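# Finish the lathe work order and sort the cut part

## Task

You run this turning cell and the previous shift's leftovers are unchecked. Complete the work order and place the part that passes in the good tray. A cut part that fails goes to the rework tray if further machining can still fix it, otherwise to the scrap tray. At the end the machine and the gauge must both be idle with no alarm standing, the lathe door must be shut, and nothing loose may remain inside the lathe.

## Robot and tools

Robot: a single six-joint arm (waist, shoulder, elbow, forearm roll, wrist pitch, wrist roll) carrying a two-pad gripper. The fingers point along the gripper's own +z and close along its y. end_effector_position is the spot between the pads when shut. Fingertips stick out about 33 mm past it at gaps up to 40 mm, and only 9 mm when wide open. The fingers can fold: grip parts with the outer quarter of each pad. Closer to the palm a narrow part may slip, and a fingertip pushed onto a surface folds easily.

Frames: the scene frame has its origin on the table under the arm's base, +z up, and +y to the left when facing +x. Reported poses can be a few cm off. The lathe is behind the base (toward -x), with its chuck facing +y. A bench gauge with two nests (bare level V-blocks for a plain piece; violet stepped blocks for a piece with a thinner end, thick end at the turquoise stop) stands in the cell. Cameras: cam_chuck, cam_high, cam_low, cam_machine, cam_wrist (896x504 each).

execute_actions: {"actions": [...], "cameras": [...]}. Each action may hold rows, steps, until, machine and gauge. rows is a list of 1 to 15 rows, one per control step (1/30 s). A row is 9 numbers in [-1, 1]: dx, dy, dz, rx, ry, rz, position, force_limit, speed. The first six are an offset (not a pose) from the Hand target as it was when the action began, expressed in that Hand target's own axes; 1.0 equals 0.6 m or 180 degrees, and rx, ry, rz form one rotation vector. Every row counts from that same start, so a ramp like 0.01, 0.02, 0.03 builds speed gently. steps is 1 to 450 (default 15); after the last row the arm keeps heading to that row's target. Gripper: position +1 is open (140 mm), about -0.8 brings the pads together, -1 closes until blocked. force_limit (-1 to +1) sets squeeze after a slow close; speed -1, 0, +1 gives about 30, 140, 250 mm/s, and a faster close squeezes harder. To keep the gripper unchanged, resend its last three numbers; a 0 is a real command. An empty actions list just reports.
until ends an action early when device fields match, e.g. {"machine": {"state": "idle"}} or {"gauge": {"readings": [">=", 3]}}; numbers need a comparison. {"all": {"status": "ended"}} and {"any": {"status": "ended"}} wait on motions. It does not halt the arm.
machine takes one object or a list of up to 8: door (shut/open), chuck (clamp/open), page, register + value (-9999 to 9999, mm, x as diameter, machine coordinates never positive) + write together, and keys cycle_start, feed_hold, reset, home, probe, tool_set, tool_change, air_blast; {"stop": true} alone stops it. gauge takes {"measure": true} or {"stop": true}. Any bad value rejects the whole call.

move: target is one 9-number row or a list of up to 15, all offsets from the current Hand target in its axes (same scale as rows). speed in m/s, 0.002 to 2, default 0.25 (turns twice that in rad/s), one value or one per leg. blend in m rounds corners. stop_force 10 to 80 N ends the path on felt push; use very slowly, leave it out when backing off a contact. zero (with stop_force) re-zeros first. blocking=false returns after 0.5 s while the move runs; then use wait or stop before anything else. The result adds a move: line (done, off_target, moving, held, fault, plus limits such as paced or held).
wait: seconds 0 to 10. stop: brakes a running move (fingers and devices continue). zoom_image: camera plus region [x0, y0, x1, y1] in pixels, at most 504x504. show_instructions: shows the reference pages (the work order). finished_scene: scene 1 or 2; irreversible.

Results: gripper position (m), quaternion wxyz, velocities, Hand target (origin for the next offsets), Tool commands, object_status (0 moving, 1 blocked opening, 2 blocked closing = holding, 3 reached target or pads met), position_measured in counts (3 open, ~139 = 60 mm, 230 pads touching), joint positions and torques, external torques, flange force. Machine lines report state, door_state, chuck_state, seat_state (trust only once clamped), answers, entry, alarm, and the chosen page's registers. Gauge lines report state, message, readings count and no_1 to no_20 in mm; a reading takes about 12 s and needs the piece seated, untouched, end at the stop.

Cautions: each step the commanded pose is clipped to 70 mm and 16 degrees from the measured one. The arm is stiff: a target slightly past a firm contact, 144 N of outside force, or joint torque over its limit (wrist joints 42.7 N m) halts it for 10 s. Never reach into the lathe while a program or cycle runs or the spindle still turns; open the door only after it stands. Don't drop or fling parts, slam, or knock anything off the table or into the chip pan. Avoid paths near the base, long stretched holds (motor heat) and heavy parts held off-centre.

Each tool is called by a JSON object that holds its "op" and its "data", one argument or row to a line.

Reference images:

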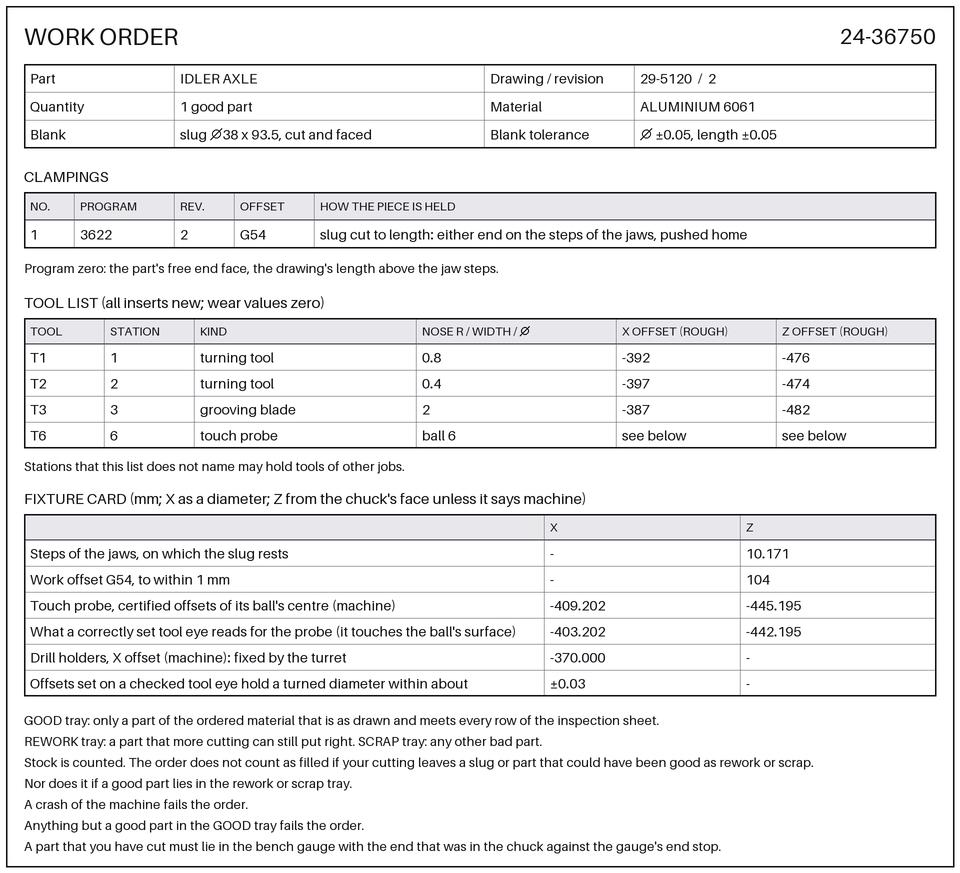

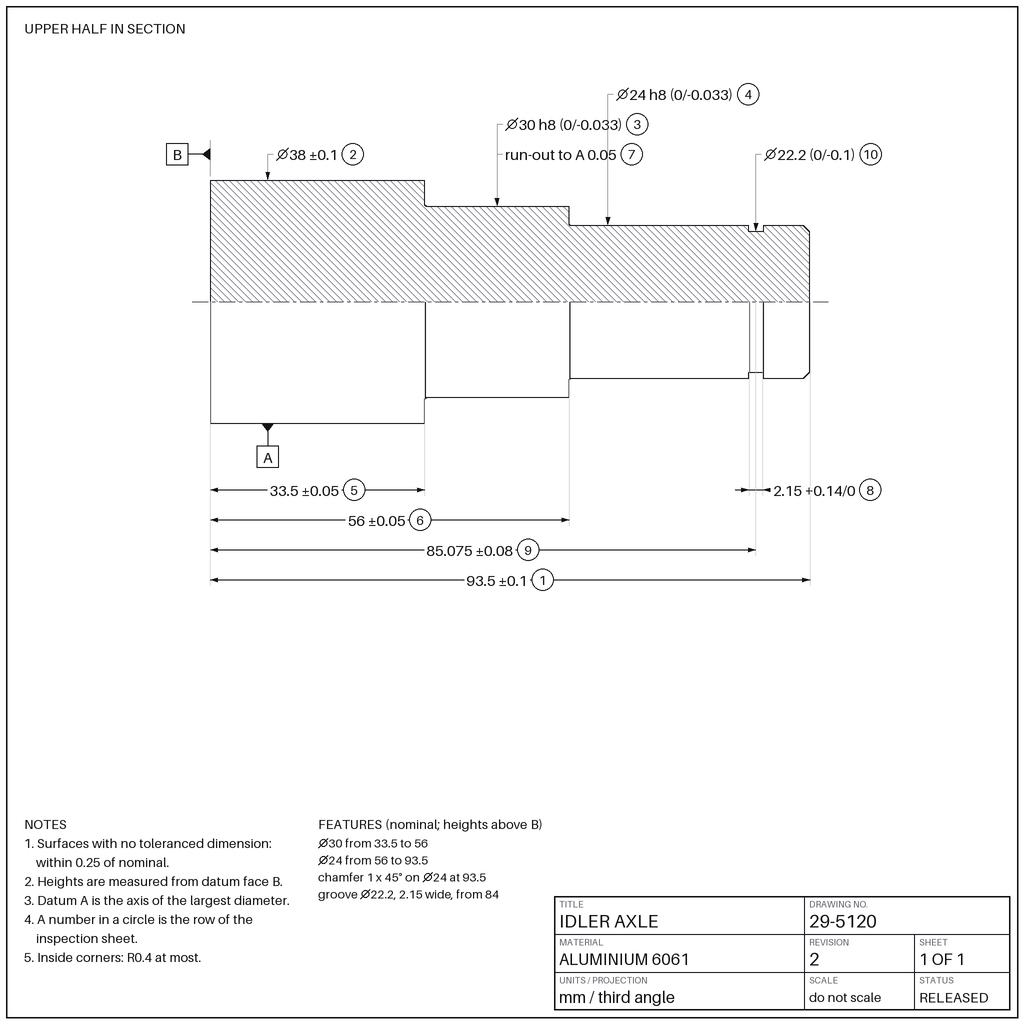

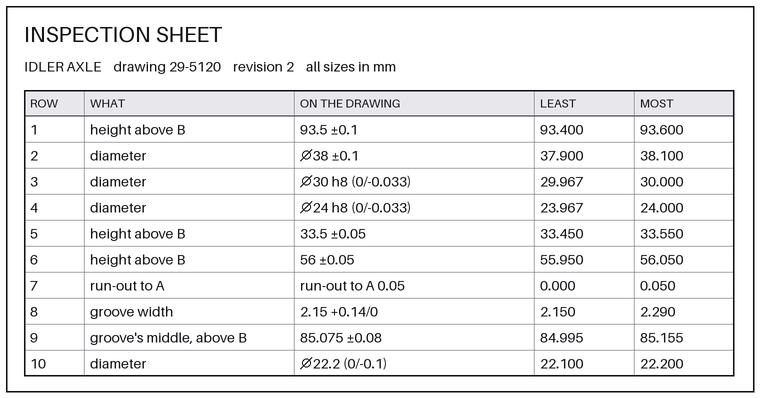

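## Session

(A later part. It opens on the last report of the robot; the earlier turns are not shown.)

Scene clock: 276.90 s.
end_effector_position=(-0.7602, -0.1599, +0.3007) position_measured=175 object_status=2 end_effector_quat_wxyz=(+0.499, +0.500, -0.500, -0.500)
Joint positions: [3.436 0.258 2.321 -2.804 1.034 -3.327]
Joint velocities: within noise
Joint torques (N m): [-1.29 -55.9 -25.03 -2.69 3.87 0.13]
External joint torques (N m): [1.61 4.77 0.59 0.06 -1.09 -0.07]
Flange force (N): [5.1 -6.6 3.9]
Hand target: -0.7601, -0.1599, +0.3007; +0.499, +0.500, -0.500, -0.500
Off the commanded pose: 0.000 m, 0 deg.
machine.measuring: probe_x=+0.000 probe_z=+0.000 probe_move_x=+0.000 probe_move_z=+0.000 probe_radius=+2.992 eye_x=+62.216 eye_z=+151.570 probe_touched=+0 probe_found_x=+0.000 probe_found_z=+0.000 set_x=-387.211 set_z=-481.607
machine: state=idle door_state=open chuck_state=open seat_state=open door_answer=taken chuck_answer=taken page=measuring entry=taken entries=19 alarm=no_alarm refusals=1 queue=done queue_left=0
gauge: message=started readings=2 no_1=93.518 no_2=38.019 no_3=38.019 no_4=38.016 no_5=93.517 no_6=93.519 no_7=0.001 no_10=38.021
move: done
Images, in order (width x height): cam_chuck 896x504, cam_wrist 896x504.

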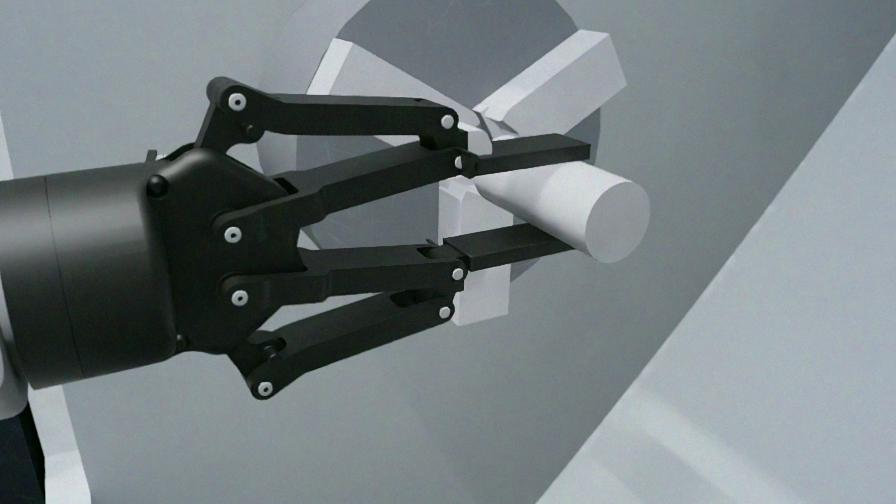

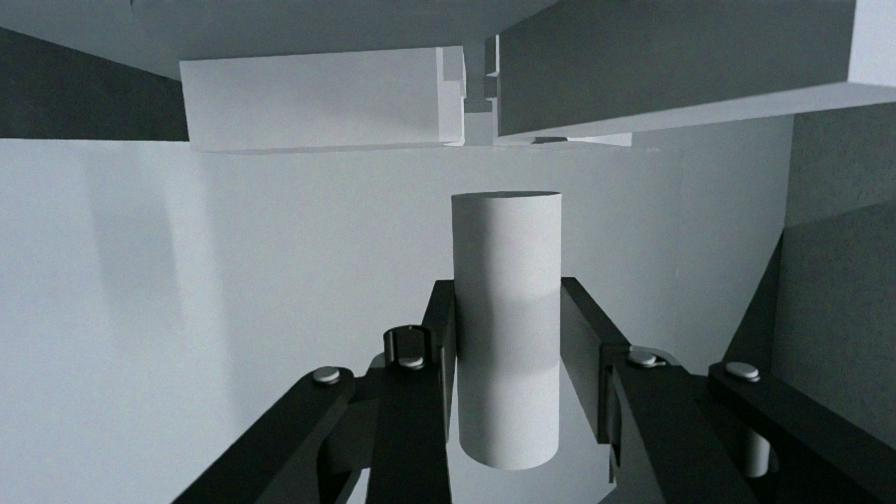

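{"op": "move", "data": {
  "target": [
    [0.01, -0.0025, 0, 0, 0, 0, -1, 0, -1],
    [0.057, -0.0025, 0, 0, 0, 0, -1, 0, -1]
  ],
  "speed": [0.03,0.015],
  "stop_force": 10,
  "cameras": ["cam_chuck","cam_wrist"]
}}

{"op": "zoom_image", "data": {
  "camera": "cam_chuck",
  "region": [425, 90, 545, 230]
}}

Scene clock: 280.87 s.
end_effector_position=(-0.7601, -0.1783, +0.2992) position_measured=175 object_status=2 end_effector_quat_wxyz=(+0.499, +0.500, -0.500, -0.500)
Joint positions: [3.474 0.269 2.31 -2.759 1.041 -3.35]
Joint velocities: within noise
Joint torques (N m): [14.81 -52.74 -27.5 -8.84 1.52 0.36]
External joint torques (N m): [-14.59 0.55 3.24 6.19 1.25 -0.31]
Flange force (N): [-16.5 -2.0 0.3]
Hand target: -0.7601, -0.1782, +0.2992; +0.499, +0.500, -0.500, -0.500 (not the last commanded pose)
Off the commanded pose: 0.016 m, 0 deg.
machine.measuring: probe_x=+0.000 probe_z=+0.000 probe_move_x=+0.000 probe_move_z=+0.000 probe_radius=+2.992 eye_x=+62.216 eye_z=+151.570 probe_touched=+0 probe_found_x=+0.000 probe_found_z=+0.000 set_x=-387.211 set_z=-481.607
machine: state=idle door_state=open chuck_state=open seat_state=open door_answer=taken chuck_answer=taken page=measuring entry=taken entries=19 alarm=no_alarm refusals=1 queue=done queue_left=0
gauge: message=started readings=2 no_1=93.518 no_2=38.019 no_3=38.019 no_4=38.016 no_5=93.517 no_6=93.519 no_7=0.001 no_10=38.021
move: contact; path passed 1 of 2 targets
Images, in order (width x height): cam_chuck 896x504, cam_wrist 896x504.

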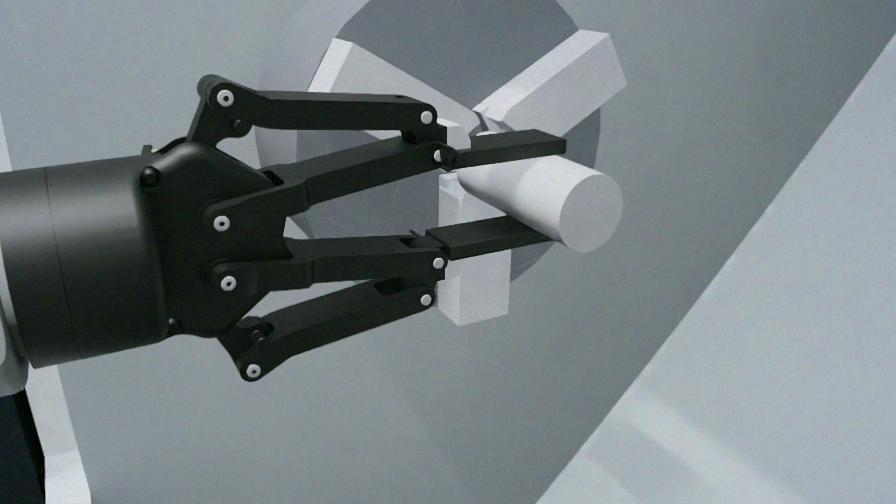

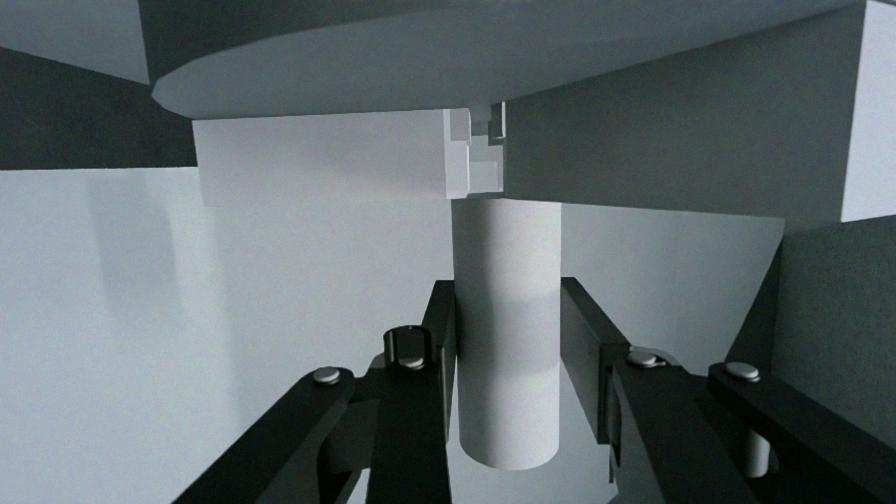

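Scaled by 3.600 from the camera's 896x504 image, which has a finer 1280x720 frame.

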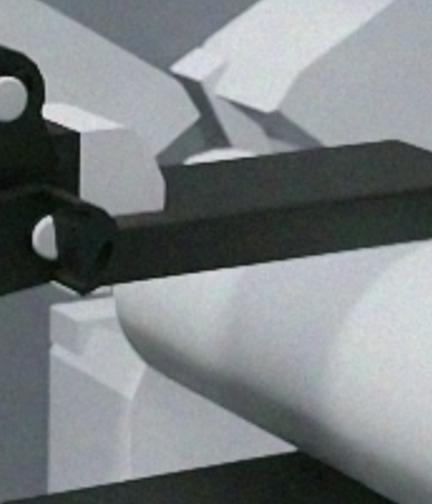

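{"op": "move", "data": {
  "target": [-0.15, 0, 0, 0, 0, 0, -1, 0, -1],
  "speed": 0.15,
  "cameras": ["cam_chuck","cam_wrist"]
}}

{"op": "zoom_image", "data": {
  "camera": "cam_chuck",
  "region": [425, 70, 565, 230]
}}

Scene clock: 284.43 s.
end_effector_position=(-0.7600, -0.0883, +0.2992) position_measured=175 object_status=2 end_effector_quat_wxyz=(+0.499, +0.500, -0.501, -0.500)
Joint positions: [3.279 0.235 2.359 -2.987 1.028 -3.23]
Joint velocities: within noise
Joint torques (N m): [-1.36 -52.35 -25.66 -2.37 3.91 0.16]
External joint torques (N m): [1.62 3.18 1.05 -0.08 -1.09 -0.11]
Flange force (N): [4.0 -4.0 2.1]
Hand target: -0.7600, -0.0882, +0.2992; +0.499, +0.500, -0.500, -0.500
Off the commanded pose: 0.000 m, 0 deg.
machine.measuring: probe_x=+0.000 probe_z=+0.000 probe_move_x=+0.000 probe_move_z=+0.000 probe_radius=+2.992 eye_x=+62.216 eye_z=+151.570 probe_touched=+0 probe_found_x=+0.000 probe_found_z=+0.000 set_x=-387.211 set_z=-481.607
machine: state=idle door_state=open chuck_state=open seat_state=open door_answer=taken chuck_answer=taken page=measuring entry=taken entries=19 alarm=no_alarm refusals=1 queue=done queue_left=0
gauge: message=started readings=2 no_1=93.518 no_2=38.019 no_3=38.019 no_4=38.016 no_5=93.517 no_6=93.519 no_7=0.001 no_10=38.021
move: done
Images, in order (width x height): cam_chuck 896x504, cam_wrist 896x504.

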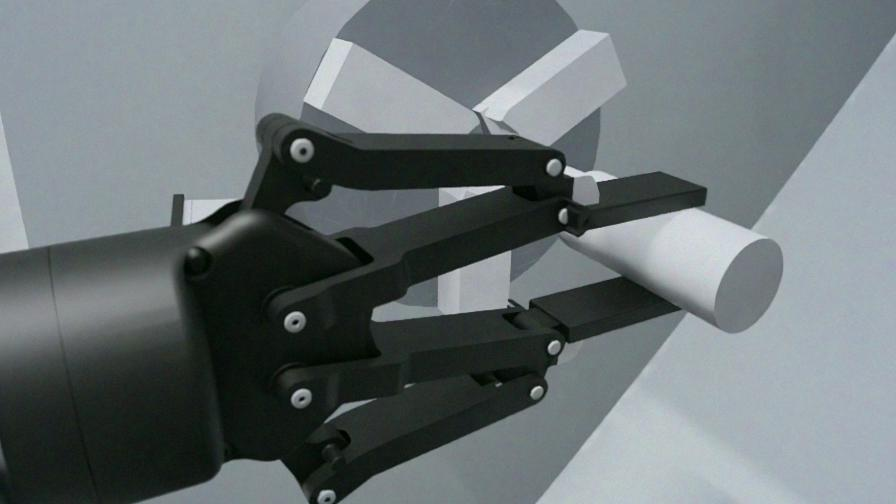

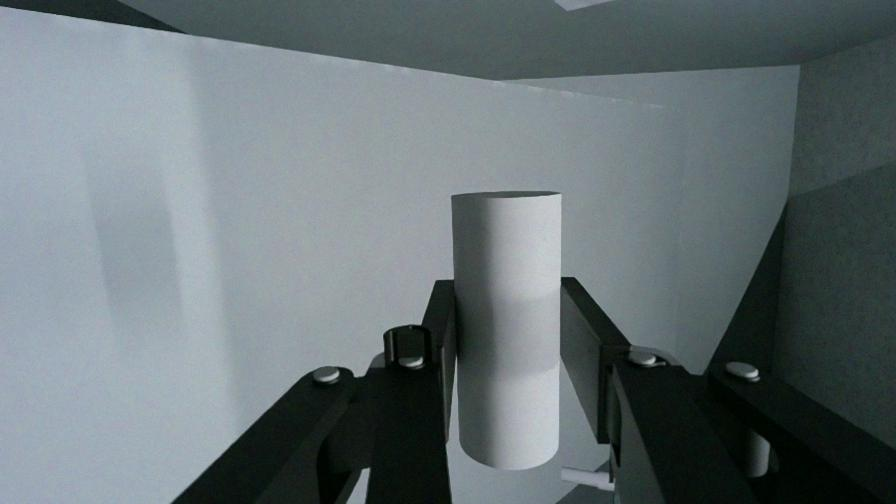

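Scaled by 3.150 from the camera's 896x504 image, which has a finer 1280x720 frame.

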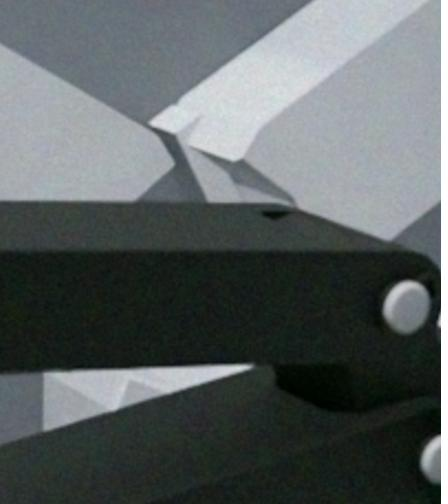

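{"op": "move", "data": {
  "target": [0, 0, -0.2, 0, 0, 0, -1, 0, -1],
  "speed": 0.2,
  "cameras": ["cam_chuck"]
}}

{"op": "zoom_image", "data": {
  "camera": "cam_chuck",
  "region": [425, 90, 545, 230]
}}

Scene clock: 286.83 s.
end_effector_position=(-0.6400, -0.0885, +0.2993) position_measured=175 object_status=2 end_effector_quat_wxyz=(+0.499, +0.500, -0.500, -0.500)
Joint positions: [3.329 0.086 2.56 -2.935 1.084 -3.247]
Joint velocities: within noise
Joint torques (N m): [-2.01 -33.16 -23.35 -2.2 3.88 0.14]
External joint torques (N m): [2.2 1.74 0.93 -0.09 -1.07 -0.09]
Flange force (N): [6.7 -1.6 0.0]
Hand target: -0.6400, -0.0885, +0.2993; +0.499, +0.500, -0.500, -0.500
Off the commanded pose: 0.000 m, 0 deg.
machine.measuring: probe_x=+0.000 probe_z=+0.000 probe_move_x=+0.000 probe_move_z=+0.000 probe_radius=+2.992 eye_x=+62.216 eye_z=+151.570 probe_touched=+0 probe_found_x=+0.000 probe_found_z=+0.000 set_x=-387.211 set_z=-481.607
machine: state=idle door_state=open chuck_state=open seat_state=open door_answer=taken chuck_answer=taken page=measuring entry=taken entries=19 alarm=no_alarm refusals=1 queue=done queue_left=0
gauge: message=started readings=2 no_1=93.518 no_2=38.019 no_3=38.019 no_4=38.016 no_5=93.517 no_6=93.519 no_7=0.001 no_10=38.021
move: done
Images, in order (width x height): cam_chuck 896x504.

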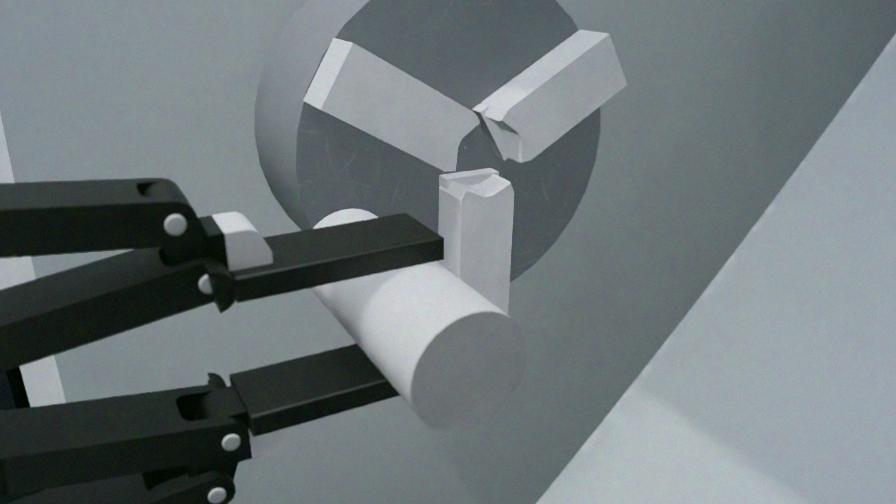

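Scaled by 3.600 from the camera's 896x504 image, which has a finer 1280x720 frame.

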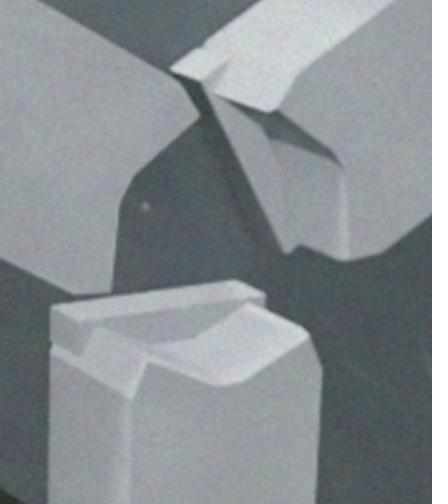

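{"op": "move", "data": {
  "target": [
    [0.0, 0.001, 0.2, 0, 0, 0, -1, 0, -1],
    [0.13, 0.001, 0.2017, 0, 0, 0, -1, 0, -1]
  ],
  "speed": [0.2,0.15],
  "blend": [0.0,0],
  "cameras": []
}}

{"op": "move", "data": {
  "target": [0.04, 0.0, 0.0, 0, 0, 0, -1, 0, -1],
  "speed": 0.015,
  "stop_force": 10,
  "cameras": ["cam_chuck","cam_wrist"]
}}

{"op": "zoom_image", "data": {
  "camera": "cam_chuck",
  "region": [425, 90, 545, 230]
}}

Scene clock: 294.13 s.
end_effector_position=(-0.7611, -0.1662, +0.2998) position_measured=175 object_status=2 end_effector_quat_wxyz=(+0.499, +0.500, -0.500, -0.500)
Joint positions: [3.449 0.263 2.316 -2.788 1.036 -3.335]
Joint velocities: within noise
Joint torques (N m): [-1.82 -54.87 -25.42 -2.61 3.86 0.12]
External joint torques (N m): [2.23 2.96 1.04 -0.04 -1.08 -0.07]
Flange force (N): [5.1 -3.6 0.8]
Hand target: -0.7611, -0.1662, +0.2998; +0.499, +0.500, -0.500, -0.500
Off the commanded pose: 0.000 m, 0 deg.
machine.measuring: probe_x=+0.000 probe_z=+0.000 probe_move_x=+0.000 probe_move_z=+0.000 probe_radius=+2.992 eye_x=+62.216 eye_z=+151.570 probe_touched=+0 probe_found_x=+0.000 probe_found_z=+0.000 set_x=-387.211 set_z=-481.607
machine: state=idle door_state=open chuck_state=open seat_state=open door_answer=taken chuck_answer=taken page=measuring entry=taken entries=19 alarm=no_alarm refusals=1 queue=done queue_left=0
gauge: message=started readings=2 no_1=93.518 no_2=38.019 no_3=38.019 no_4=38.016 no_5=93.517 no_6=93.519 no_7=0.001 no_10=38.021
move: done
No camera images: "cameras" was empty.

Scene clock: 295.80 s.
end_effector_position=(-0.7612, -0.1784, +0.2998) position_measured=175 object_status=2 end_effector_quat_wxyz=(+0.499, +0.500, -0.501, -0.501)
Joint positions: [3.474 0.269 2.307 -2.758 1.039 -3.351]
Joint velocities: within noise
Joint torques (N m): [16.7 -52.3 -27.51 -9.65 1.03 0.39]
External joint torques (N m): [-16.37 -0.02 3.13 6.98 1.74 -0.34]
Flange force (N): [-18.3 -1.5 0.3]
Hand target: -0.7612, -0.1784, +0.2998; +0.499, +0.500, -0.501, -0.501 (not the last commanded pose)
Off the commanded pose: 0.012 m, 0 deg.
machine.measuring: probe_x=+0.000 probe_z=+0.000 probe_move_x=+0.000 probe_move_z=+0.000 probe_radius=+2.992 eye_x=+62.216 eye_z=+151.570 probe_touched=+0 probe_found_x=+0.000 probe_found_z=+0.000 set_x=-387.211 set_z=-481.607
machine: state=idle door_state=open chuck_state=open seat_state=open door_answer=taken chuck_answer=taken page=measuring entry=taken entries=19 alarm=no_alarm refusals=1 queue=done queue_left=0
gauge: message=started readings=2 no_1=93.518 no_2=38.019 no_3=38.019 no_4=38.016 no_5=93.517 no_6=93.519 no_7=0.001 no_10=38.021
move: contact
Images, in order (width x height): cam_chuck 896x504, cam_wrist 896x504.

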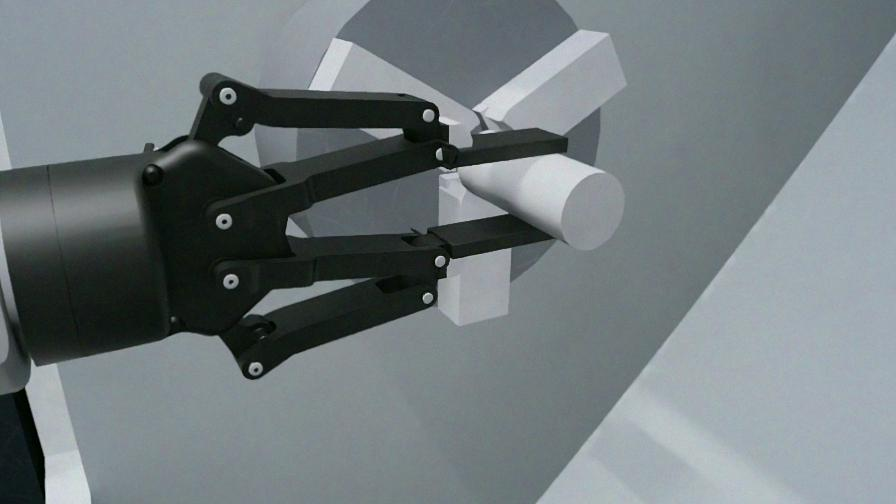

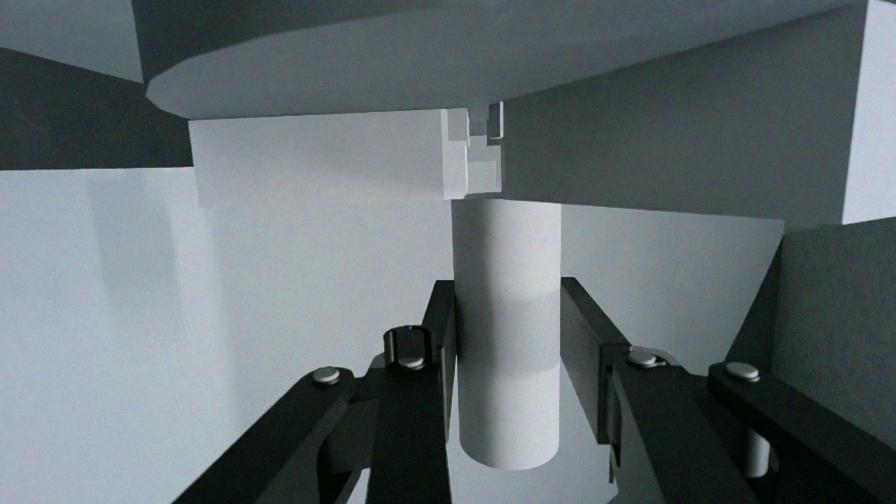

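Scaled by 3.600 from the camera's 896x504 image, which has a finer 1280x720 frame.

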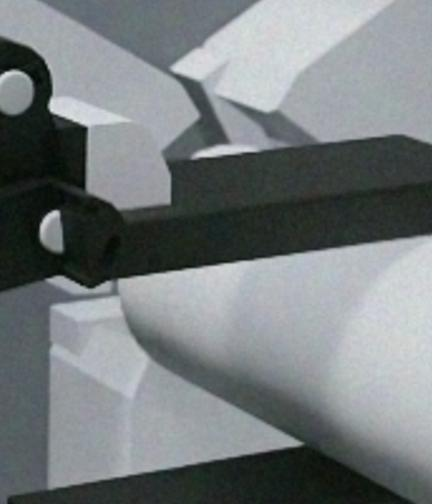

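{"op": "move", "data": {
  "target": [
    [-0.012, 0, 0, 0, 0, 0, -1, 0, -1],
    [-0.012, 0.0047, 0.0013, 0, 0, 0, -1, 0, -1]
  ],
  "speed": 0.04,
  "cameras": []
}}

{"op": "move", "data": {
  "target": [0.035, 0.0, 0.0, 0, 0, 0, -1, 0, -1],
  "speed": 0.015,
  "stop_force": 10,
  "cameras": ["cam_chuck","cam_wrist"]
}}

{"op": "zoom_image", "data": {
  "camera": "cam_chuck",
  "region": [425, 90, 545, 230]
}}

Scene clock: 299.80 s.
end_effector_position=(-0.7619, -0.1712, +0.3026) position_measured=175 object_status=2 end_effector_quat_wxyz=(+0.499, +0.500, -0.501, -0.501)
Joint positions: [3.459 0.261 2.31 -2.774 1.031 -3.344]
Joint velocities: within noise
Joint torques (N m): [-1.91 -54.41 -25.48 -2.62 3.67 0.11]
External joint torques (N m): [2.23 2.73 0.92 -0.04 -0.91 -0.06]
Flange force (N): [5.0 -3.4 0.6]
Hand target: -0.7619, -0.1712, +0.3026; +0.499, +0.500, -0.501, -0.501
Off the commanded pose: 0.000 m, 0 deg.
machine.measuring: probe_x=+0.000 probe_z=+0.000 probe_move_x=+0.000 probe_move_z=+0.000 probe_radius=+2.992 eye_x=+62.216 eye_z=+151.570 probe_touched=+0 probe_found_x=+0.000 probe_found_z=+0.000 set_x=-387.211 set_z=-481.607
machine: state=idle door_state=open chuck_state=open seat_state=open door_answer=taken chuck_answer=taken page=measuring entry=taken entries=19 alarm=no_alarm refusals=1 queue=done queue_left=0
gauge: message=started readings=2 no_1=93.518 no_2=38.019 no_3=38.019 no_4=38.016 no_5=93.517 no_6=93.519 no_7=0.001 no_10=38.021
move: done
No camera images: "cameras" was empty.

Scene clock: 301.93 s.
end_effector_position=(-0.7620, -0.1922, +0.3026) position_measured=175 object_status=2 end_effector_quat_wxyz=(+0.499, +0.500, -0.501, -0.501)
Joint positions: [3.502 0.271 2.295 -2.725 1.035 -3.371]
Joint velocities: within noise
Joint torques (N m): [-1.26 -55.59 -25.56 -2.75 3.82 0.11]
External joint torques (N m): [1.57 2.8 0.95 0.03 -1.06 -0.06]
Flange force (N): [3.8 -3.2 1.0]
Hand target: -0.7620, -0.1922, +0.3026; +0.499, +0.500, -0.501, -0.501
Off the commanded pose: 0.000 m, 0 deg.
machine.measuring: probe_x=+0.000 probe_z=+0.000 probe_move_x=+0.000 probe_move_z=+0.000 probe_radius=+2.992 eye_x=+62.216 eye_z=+151.570 probe_touched=+0 probe_found_x=+0.000 probe_found_z=+0.000 set_x=-387.211 set_z=-481.607
machine: state=idle door_state=open chuck_state=open seat_state=open door_answer=taken chuck_answer=taken page=measuring entry=taken entries=19 alarm=no_alarm refusals=1 queue=done queue_left=0
gauge: message=started readings=2 no_1=93.518 no_2=38.019 no_3=38.019 no_4=38.016 no_5=93.517 no_6=93.519 no_7=0.001 no_10=38.021
move: done
Images, in order (width x height): cam_chuck 896x504, cam_wrist 896x504.

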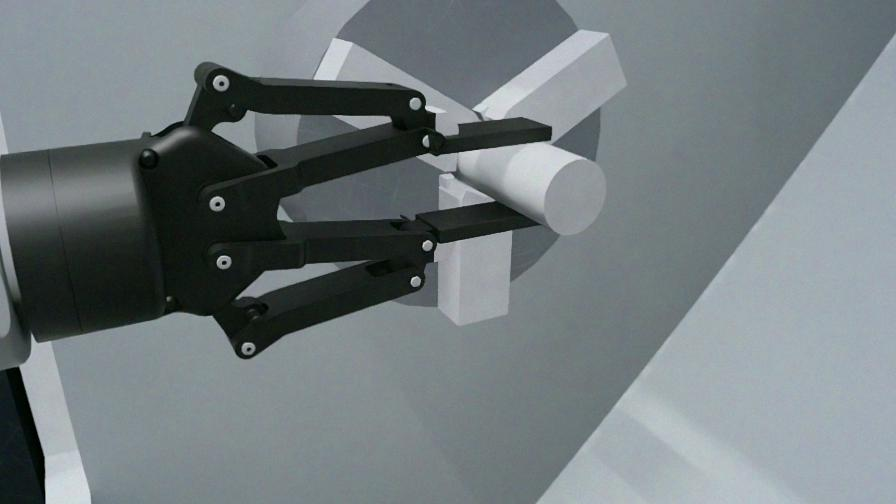

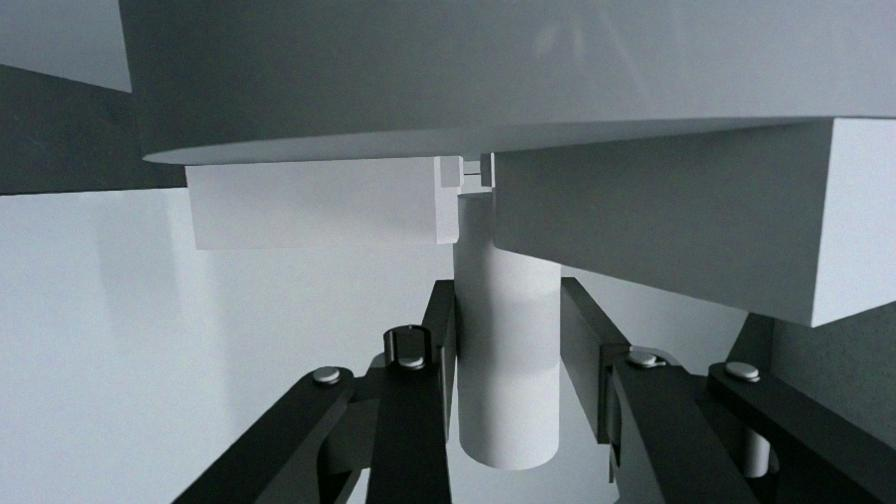

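Scaled by 3.600 from the camera's 896x504 image, which has a finer 1280x720 frame.

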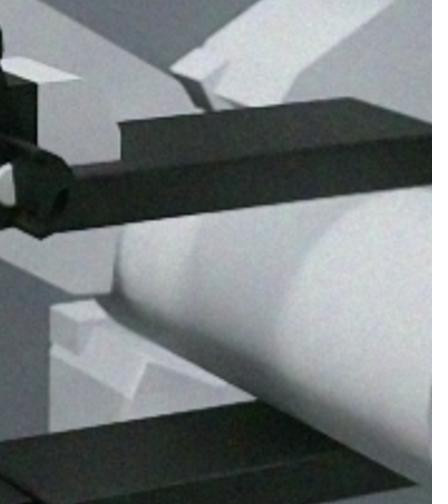

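It slid in. Push gently to the steps.

{"op": "move", "data": {
  "target": [0.015, 0.0, 0.0, 0, 0, 0, -1, 0, -1],
  "speed": 0.01,
  "stop_force": 12,
  "cameras": ["cam_wrist"]
}}

Scene clock: 303.57 s.
end_effector_position=(-0.7620, -0.1964, +0.3026) position_measured=175 object_status=2 end_effector_quat_wxyz=(+0.499, +0.499, -0.501, -0.501)
Joint positions: [3.511 0.274 2.291 -2.714 1.036 -3.377]
Joint velocities: within noise
Joint torques (N m): [16.76 -54.02 -32.05 -10.51 1.45 0.24]
External joint torques (N m): [-16.51 1.07 7.42 7.78 1.3 -0.19]
Flange force (N): [-19.4 -3.9 -5.1]
Hand target: -0.7620, -0.1964, +0.3026; +0.499, +0.499, -0.501, -0.501 (not the last commanded pose)
Off the commanded pose: 0.005 m, 0 deg.
machine.measuring: probe_x=+0.000 probe_z=+0.000 probe_move_x=+0.000 probe_move_z=+0.000 probe_radius=+2.992 eye_x=+62.216 eye_z=+151.570 probe_touched=+0 probe_found_x=+0.000 probe_found_z=+0.000 set_x=-387.211 set_z=-481.607
machine: state=idle door_state=open chuck_state=open seat_state=open door_answer=taken chuck_answer=taken page=measuring entry=taken entries=19 alarm=no_alarm refusals=1 queue=done queue_left=0
gauge: message=started readings=2 no_1=93.518 no_2=38.019 no_3=38.019 no_4=38.016 no_5=93.517 no_6=93.519 no_7=0.001 no_10=38.021
move: contact
Images, in order (width x height): cam_wrist 896x504.

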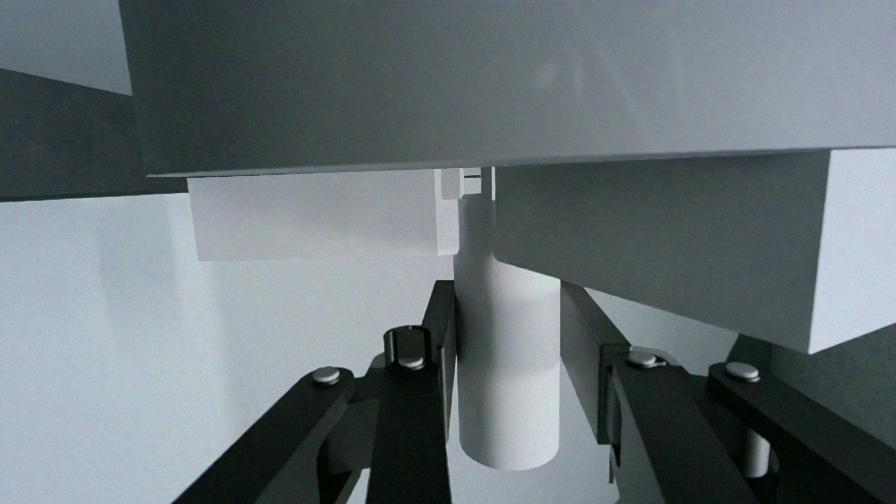

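{"op": "move", "data": {
  "target": [-0.0025, 0, 0, 0, 0, 0, -1, 0, -1],
  "speed": 0.02,
  "cameras": []
}}

{"op": "move", "data": {
  "target": [0, 0.005, 0, 0, 0, 0, -1, 0, -1],
  "speed": 0.005,
  "stop_force": 10,
  "cameras": []
}}

{"op": "move", "data": {
  "target": [0, -0.008, 0, 0, 0, 0, -1, 0, -1],
  "speed": 0.005,
  "stop_force": 20,
  "cameras": []
}}

Scene clock: 305.67 s.
end_effector_position=(-0.7619, -0.1949, +0.3026) position_measured=175 object_status=2 end_effector_quat_wxyz=(+0.499, +0.499, -0.501, -0.501)
Joint positions: [3.508 0.273 2.293 -2.717 1.036 -3.375]
Joint velocities: within noise
Joint torques (N m): [-1.54 -56.04 -25.39 -2.8 3.86 0.11]
External joint torques (N m): [1.81 3.28 0.8 0.08 -1.11 -0.06]
Flange force (N): [4.7 -3.8 1.5]
Hand target: -0.7620, -0.1949, +0.3026; +0.499, +0.499, -0.501, -0.501
Off the commanded pose: 0.000 m, 0 deg.
machine.measuring: probe_x=+0.000 probe_z=+0.000 probe_move_x=+0.000 probe_move_z=+0.000 probe_radius=+2.992 eye_x=+62.216 eye_z=+151.570 probe_touched=+0 probe_found_x=+0.000 probe_found_z=+0.000 set_x=-387.211 set_z=-481.607
machine: state=idle door_state=open chuck_state=open seat_state=open door_answer=taken chuck_answer=taken page=measuring entry=taken entries=19 alarm=no_alarm refusals=1 queue=done queue_left=0
gauge: message=started readings=2 no_1=93.518 no_2=38.019 no_3=38.019 no_4=38.016 no_5=93.517 no_6=93.519 no_7=0.001 no_10=38.021
move: done
No camera images: "cameras" was empty.

Scene clock: 306.63 s.
end_effector_position=(-0.7619, -0.1949, +0.3042) position_measured=175 object_status=2 end_effector_quat_wxyz=(+0.499, +0.499, -0.501, -0.501)
Joint positions: [3.508 0.27 2.292 -2.716 1.032 -3.377]
Joint velocities: within noise
Joint torques (N m): [-0.22 -68.53 -32.85 -3.79 9.03 0.57]
External joint torques (N m): [0.64 15.63 8.1 1.05 -6.27 -0.52]
Flange force (N): [4.8 -17.8 6.5]
Hand target: -0.7619, -0.1949, +0.3042; +0.499, +0.499, -0.501, -0.501 (not the last commanded pose)
Off the commanded pose: 0.001 m, 0 deg.
machine.measuring: probe_x=+0.000 probe_z=+0.000 probe_move_x=+0.000 probe_move_z=+0.000 probe_radius=+2.992 eye_x=+62.216 eye_z=+151.570 probe_touched=+0 probe_found_x=+0.000 probe_found_z=+0.000 set_x=-387.211 set_z=-481.607
machine: state=idle door_state=open chuck_state=open seat_state=open door_answer=taken chuck_answer=taken page=measuring entry=taken entries=19 alarm=no_alarm refusals=1 queue=done queue_left=0
gauge: message=started readings=2 no_1=93.518 no_2=38.019 no_3=38.019 no_4=38.016 no_5=93.517 no_6=93.519 no_7=0.001 no_10=38.021
move: contact
No camera images: "cameras" was empty.

Scene clock: 307.97 s.
end_effector_position=(-0.7620, -0.1949, +0.3008) position_measured=175 object_status=2 end_effector_quat_wxyz=(+0.499, +0.499, -0.501, -0.501)
Joint positions: [3.508 0.276 2.293 -2.718 1.04 -3.373]
Joint velocities: within noise
Joint torques (N m): [-0.44 -48.28 -17.67 -2.45 0.07 -0.21]
External joint torques (N m): [0.72 -4.88 -6.79 -0.26 2.69 0.26]
Flange force (N): [3.8 6.1 3.8]
Hand target: -0.7620, -0.1949, +0.3008; +0.499, +0.499, -0.501, -0.501 (not the last commanded pose)
Off the commanded pose: 0.001 m, 0 deg.
machine.measuring: probe_x=+0.000 probe_z=+0.000 probe_move_x=+0.000 probe_move_z=+0.000 probe_radius=+2.992 eye_x=+62.216 eye_z=+151.570 probe_touched=+0 probe_found_x=+0.000 probe_found_z=+0.000 set_x=-387.211 set_z=-481.607
machine: state=idle door_state=open chuck_state=open seat_state=open door_answer=taken chuck_answer=taken page=measuring entry=taken entries=19 alarm=no_alarm refusals=1 queue=done queue_left=0
gauge: message=started readings=2 no_1=93.518 no_2=38.019 no_3=38.019 no_4=38.016 no_5=93.517 no_6=93.519 no_7=0.001 no_10=38.021
move: contact
No camera images: "cameras" was empty.

{"op": "move", "data": {
  "target": [0, 0.0028, 0, 0, 0, 0, -1, 0, -1],
  "speed": 0.02,
  "cameras": []
}}

{"op": "move", "data": {
  "target": [0, 0, 0.006, 0, 0, 0, -1, 0, -1],
  "speed": 0.005,
  "stop_force": 10,
  "cameras": []
}}

{"op": "move", "data": {
  "target": [0, 0, -0.009, 0, 0, 0, -1, 0, -1],
  "speed": 0.005,
  "stop_force": 20,
  "cameras": []
}}

Scene clock: 309.53 s.
end_effector_position=(-0.7620, -0.1949, +0.3024) position_measured=175 object_status=2 end_effector_quat_wxyz=(+0.499, +0.499, -0.501, -0.501)
Joint positions: [3.508 0.273 2.293 -2.717 1.036 -3.375]
Joint velocities: within noise
Joint torques (N m): [-1.59 -56.01 -25.61 -2.77 3.8 0.12]
External joint torques (N m): [1.89 3.06 1.01 0.05 -1.04 -0.07]
Flange force (N): [4.5 -3.7 0.9]
Hand target: -0.7620, -0.1949, +0.3024; +0.499, +0.499, -0.501, -0.501
Off the commanded pose: 0.000 m, 0 deg.
machine.measuring: probe_x=+0.000 probe_z=+0.000 probe_move_x=+0.000 probe_move_z=+0.000 probe_radius=+2.992 eye_x=+62.216 eye_z=+151.570 probe_touched=+0 probe_found_x=+0.000 probe_found_z=+0.000 set_x=-387.211 set_z=-481.607
machine: state=idle door_state=open chuck_state=open seat_state=open door_answer=taken chuck_answer=taken page=measuring entry=taken entries=19 alarm=no_alarm refusals=1 queue=done queue_left=0
gauge: message=started readings=2 no_1=93.518 no_2=38.019 no_3=38.019 no_4=38.016 no_5=93.517 no_6=93.519 no_7=0.001 no_10=38.021
move: done
No camera images: "cameras" was empty.

Scene clock: 310.93 s.
end_effector_position=(-0.7656, -0.1949, +0.3024) position_measured=175 object_status=2 end_effector_quat_wxyz=(+0.499, +0.499, -0.501, -0.501)
Joint positions: [3.505 0.277 2.287 -2.72 1.034 -3.374]
Joint velocities: within noise
Joint torques (N m): [-2.17 -55.93 -32.04 -3.45 4.3 0.17]
External joint torques (N m): [2.45 2.51 7.39 0.73 -1.55 -0.12]
Flange force (N): [2.0 -4.3 -10.8]
Hand target: -0.7656, -0.1949, +0.3024; +0.499, +0.499, -0.501, -0.501
Off the commanded pose: 0.000 m, 0 deg.
machine.measuring: probe_x=+0.000 probe_z=+0.000 probe_move_x=+0.000 probe_move_z=+0.000 probe_radius=+2.992 eye_x=+62.216 eye_z=+151.570 probe_touched=+0 probe_found_x=+0.000 probe_found_z=+0.000 set_x=-387.211 set_z=-481.607
machine: state=idle door_state=open chuck_state=open seat_state=open door_answer=taken chuck_answer=taken page=measuring entry=taken entries=19 alarm=no_alarm refusals=1 queue=done queue_left=0
gauge: message=started readings=2 no_1=93.518 no_2=38.019 no_3=38.019 no_4=38.016 no_5=93.517 no_6=93.519 no_7=0.001 no_10=38.021
move: contact
No camera images: "cameras" was empty.

Scene clock: 312.67 s.
end_effector_position=(-0.7602, -0.1949, +0.3024) position_measured=175 object_status=2 end_effector_quat_wxyz=(+0.499, +0.499, -0.501, -0.501)
Joint positions: [3.509 0.271 2.296 -2.716 1.037 -3.375]
Joint velocities: within noise
Joint torques (N m): [2.5 -56.9 -21.61 -3.63 3.59 0.05]
External joint torques (N m): [-2.17 4.21 -2.94 0.92 -0.84 0]
Flange force (N): [2.0 -3.9 10.9]
Hand target: -0.7602, -0.1949, +0.3024; +0.499, +0.499, -0.501, -0.501
Off the commanded pose: 0.000 m, 0 deg.
machine.measuring: probe_x=+0.000 probe_z=+0.000 probe_move_x=+0.000 probe_move_z=+0.000 probe_radius=+2.992 eye_x=+62.216 eye_z=+151.570 probe_touched=+0 probe_found_x=+0.000 probe_found_z=+0.000 set_x=-387.211 set_z=-481.607
machine: state=idle door_state=open chuck_state=open seat_state=open door_answer=taken chuck_answer=taken page=measuring entry=taken entries=19 alarm=no_alarm refusals=1 queue=done queue_left=0
gauge: message=started readings=2 no_1=93.518 no_2=38.019 no_3=38.019 no_4=38.016 no_5=93.517 no_6=93.519 no_7=0.001 no_10=38.021
move: contact
No camera images: "cameras" was empty.

{"op": "move", "data": {
  "target": [0, 0, 0.0045, 0, 0, 0, -1, 0, -1],
  "speed": 0.02,
  "cameras": []
}}

{"op": "move", "data": {
  "target": [0.012, 0.0, 0.0, 0, 0, 0, -1, 0, -1],
  "speed": 0.01,
  "stop_force": 12,
  "cameras": []
}}

{"op": "execute_actions", "data": {
  "actions": [
    {"machine":{"chuck":"clamp"},"steps":75}
  ],
  "cameras": ["cam_chuck"]
}}

Scene clock: 314.37 s.
end_effector_position=(-0.7629, -0.1949, +0.3024) position_measured=175 object_status=2 end_effector_quat_wxyz=(+0.499, +0.499, -0.501, -0.501)
Joint positions: [3.507 0.274 2.291 -2.718 1.035 -3.375]
Joint velocities: within noise
Joint torques (N m): [-1.58 -55.52 -25.64 -2.75 3.92 0.12]
External joint torques (N m): [1.96 2.47 1.06 0.03 -1.16 -0.07]
Flange force (N): [4.2 -2.4 0.2]
Hand target: -0.7629, -0.1949, +0.3024; +0.499, +0.499, -0.501, -0.501
Off the commanded pose: 0.000 m, 0 deg.
machine.measuring: probe_x=+0.000 probe_z=+0.000 probe_move_x=+0.000 probe_move_z=+0.000 probe_radius=+2.992 eye_x=+62.216 eye_z=+151.570 probe_touched=+0 probe_found_x=+0.000 probe_found_z=+0.000 set_x=-387.211 set_z=-481.607
machine: state=idle door_state=open chuck_state=open seat_state=open door_answer=taken chuck_answer=taken page=measuring entry=taken entries=19 alarm=no_alarm refusals=1 queue=done queue_left=0
gauge: message=started readings=2 no_1=93.518 no_2=38.019 no_3=38.019 no_4=38.016 no_5=93.517 no_6=93.519 no_7=0.001 no_10=38.021
move: done
No camera images: "cameras" was empty.

Scene clock: 315.27 s.
end_effector_position=(-0.7629, -0.1959, +0.3024) position_measured=175 object_status=2 end_effector_quat_wxyz=(+0.499, +0.499, -0.501, -0.501)
Joint positions: [3.509 0.275 2.29 -2.714 1.036 -3.376]
Joint velocities: within noise
Joint torques (N m): [16.92 -55.64 -27.98 -9.77 2.04 0.14]
External joint torques (N m): [-16.54 2.77 3.43 7.06 0.7 -0.09]
Flange force (N): [-17.4 -4.2 4.2]
Hand target: -0.7629, -0.1959, +0.3024; +0.499, +0.499, -0.501, -0.501 (not the last commanded pose)
Off the commanded pose: 0.006 m, 0 deg.
machine.measuring: probe_x=+0.000 probe_z=+0.000 probe_move_x=+0.000 probe_move_z=+0.000 probe_radius=+2.992 eye_x=+62.216 eye_z=+151.570 probe_touched=+0 probe_found_x=+0.000 probe_found_z=+0.000 set_x=-387.211 set_z=-481.607
machine: state=idle door_state=open chuck_state=open seat_state=open door_answer=taken chuck_answer=taken page=measuring entry=taken entries=19 alarm=no_alarm refusals=1 queue=done queue_left=0
gauge: message=started readings=2 no_1=93.518 no_2=38.019 no_3=38.019 no_4=38.016 no_5=93.517 no_6=93.519 no_7=0.001 no_10=38.021
move: contact
No camera images: "cameras" was empty.

Scene clock: 317.97 s.
end_effector_position=(-0.7629, -0.1959, +0.3024) position_measured=175 object_status=2 end_effector_quat_wxyz=(+0.499, +0.499, -0.501, -0.501)
Joint positions: [3.509 0.275 2.29 -2.714 1.036 -3.376]
Joint velocities: within noise
Joint torques (N m): [0.41 -54.88 -17.42 -2.03 2.6 0.24]
External joint torques (N m): [-0.1 1.79 -7.19 -0.7 0.15 -0.19]
Flange force (N): [4.9 -0.1 14.2]
Hand target: -0.7629, -0.1959, +0.3024; +0.499, +0.499, -0.501, -0.501 (not the last commanded pose)
Tool commands: gripper/position=-1.0 gripper/force_limit=+0.0 gripper/speed=-1.0
Off the commanded pose: 0.006 m, 0 deg.
machine.measuring: probe_x=+0.000 probe_z=+0.000 probe_move_x=+0.000 probe_move_z=+0.000 probe_radius=+2.992 eye_x=+62.216 eye_z=+151.570 probe_touched=+0 probe_found_x=+0.000 probe_found_z=+0.000 set_x=-387.211 set_z=-481.607
machine: state=idle door_state=open chuck_state=clamped seat_state=home door_answer=taken chuck_answer=taken page=measuring entry=taken entries=19 alarm=no_alarm refusals=1 queue=done queue_left=0
gauge: message=started readings=2 no_1=93.518 no_2=38.019 no_3=38.019 no_4=38.016 no_5=93.517 no_6=93.519 no_7=0.001 no_10=38.021
Images, in order (width x height): cam_chuck 896x504.

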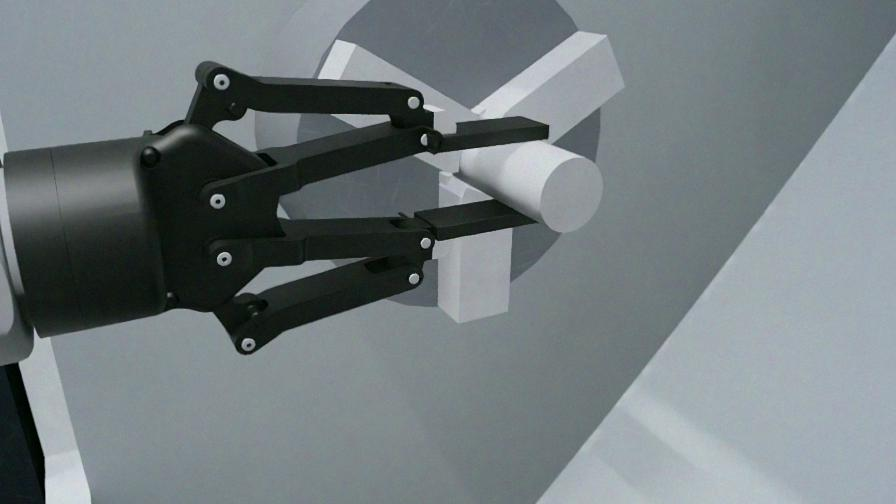

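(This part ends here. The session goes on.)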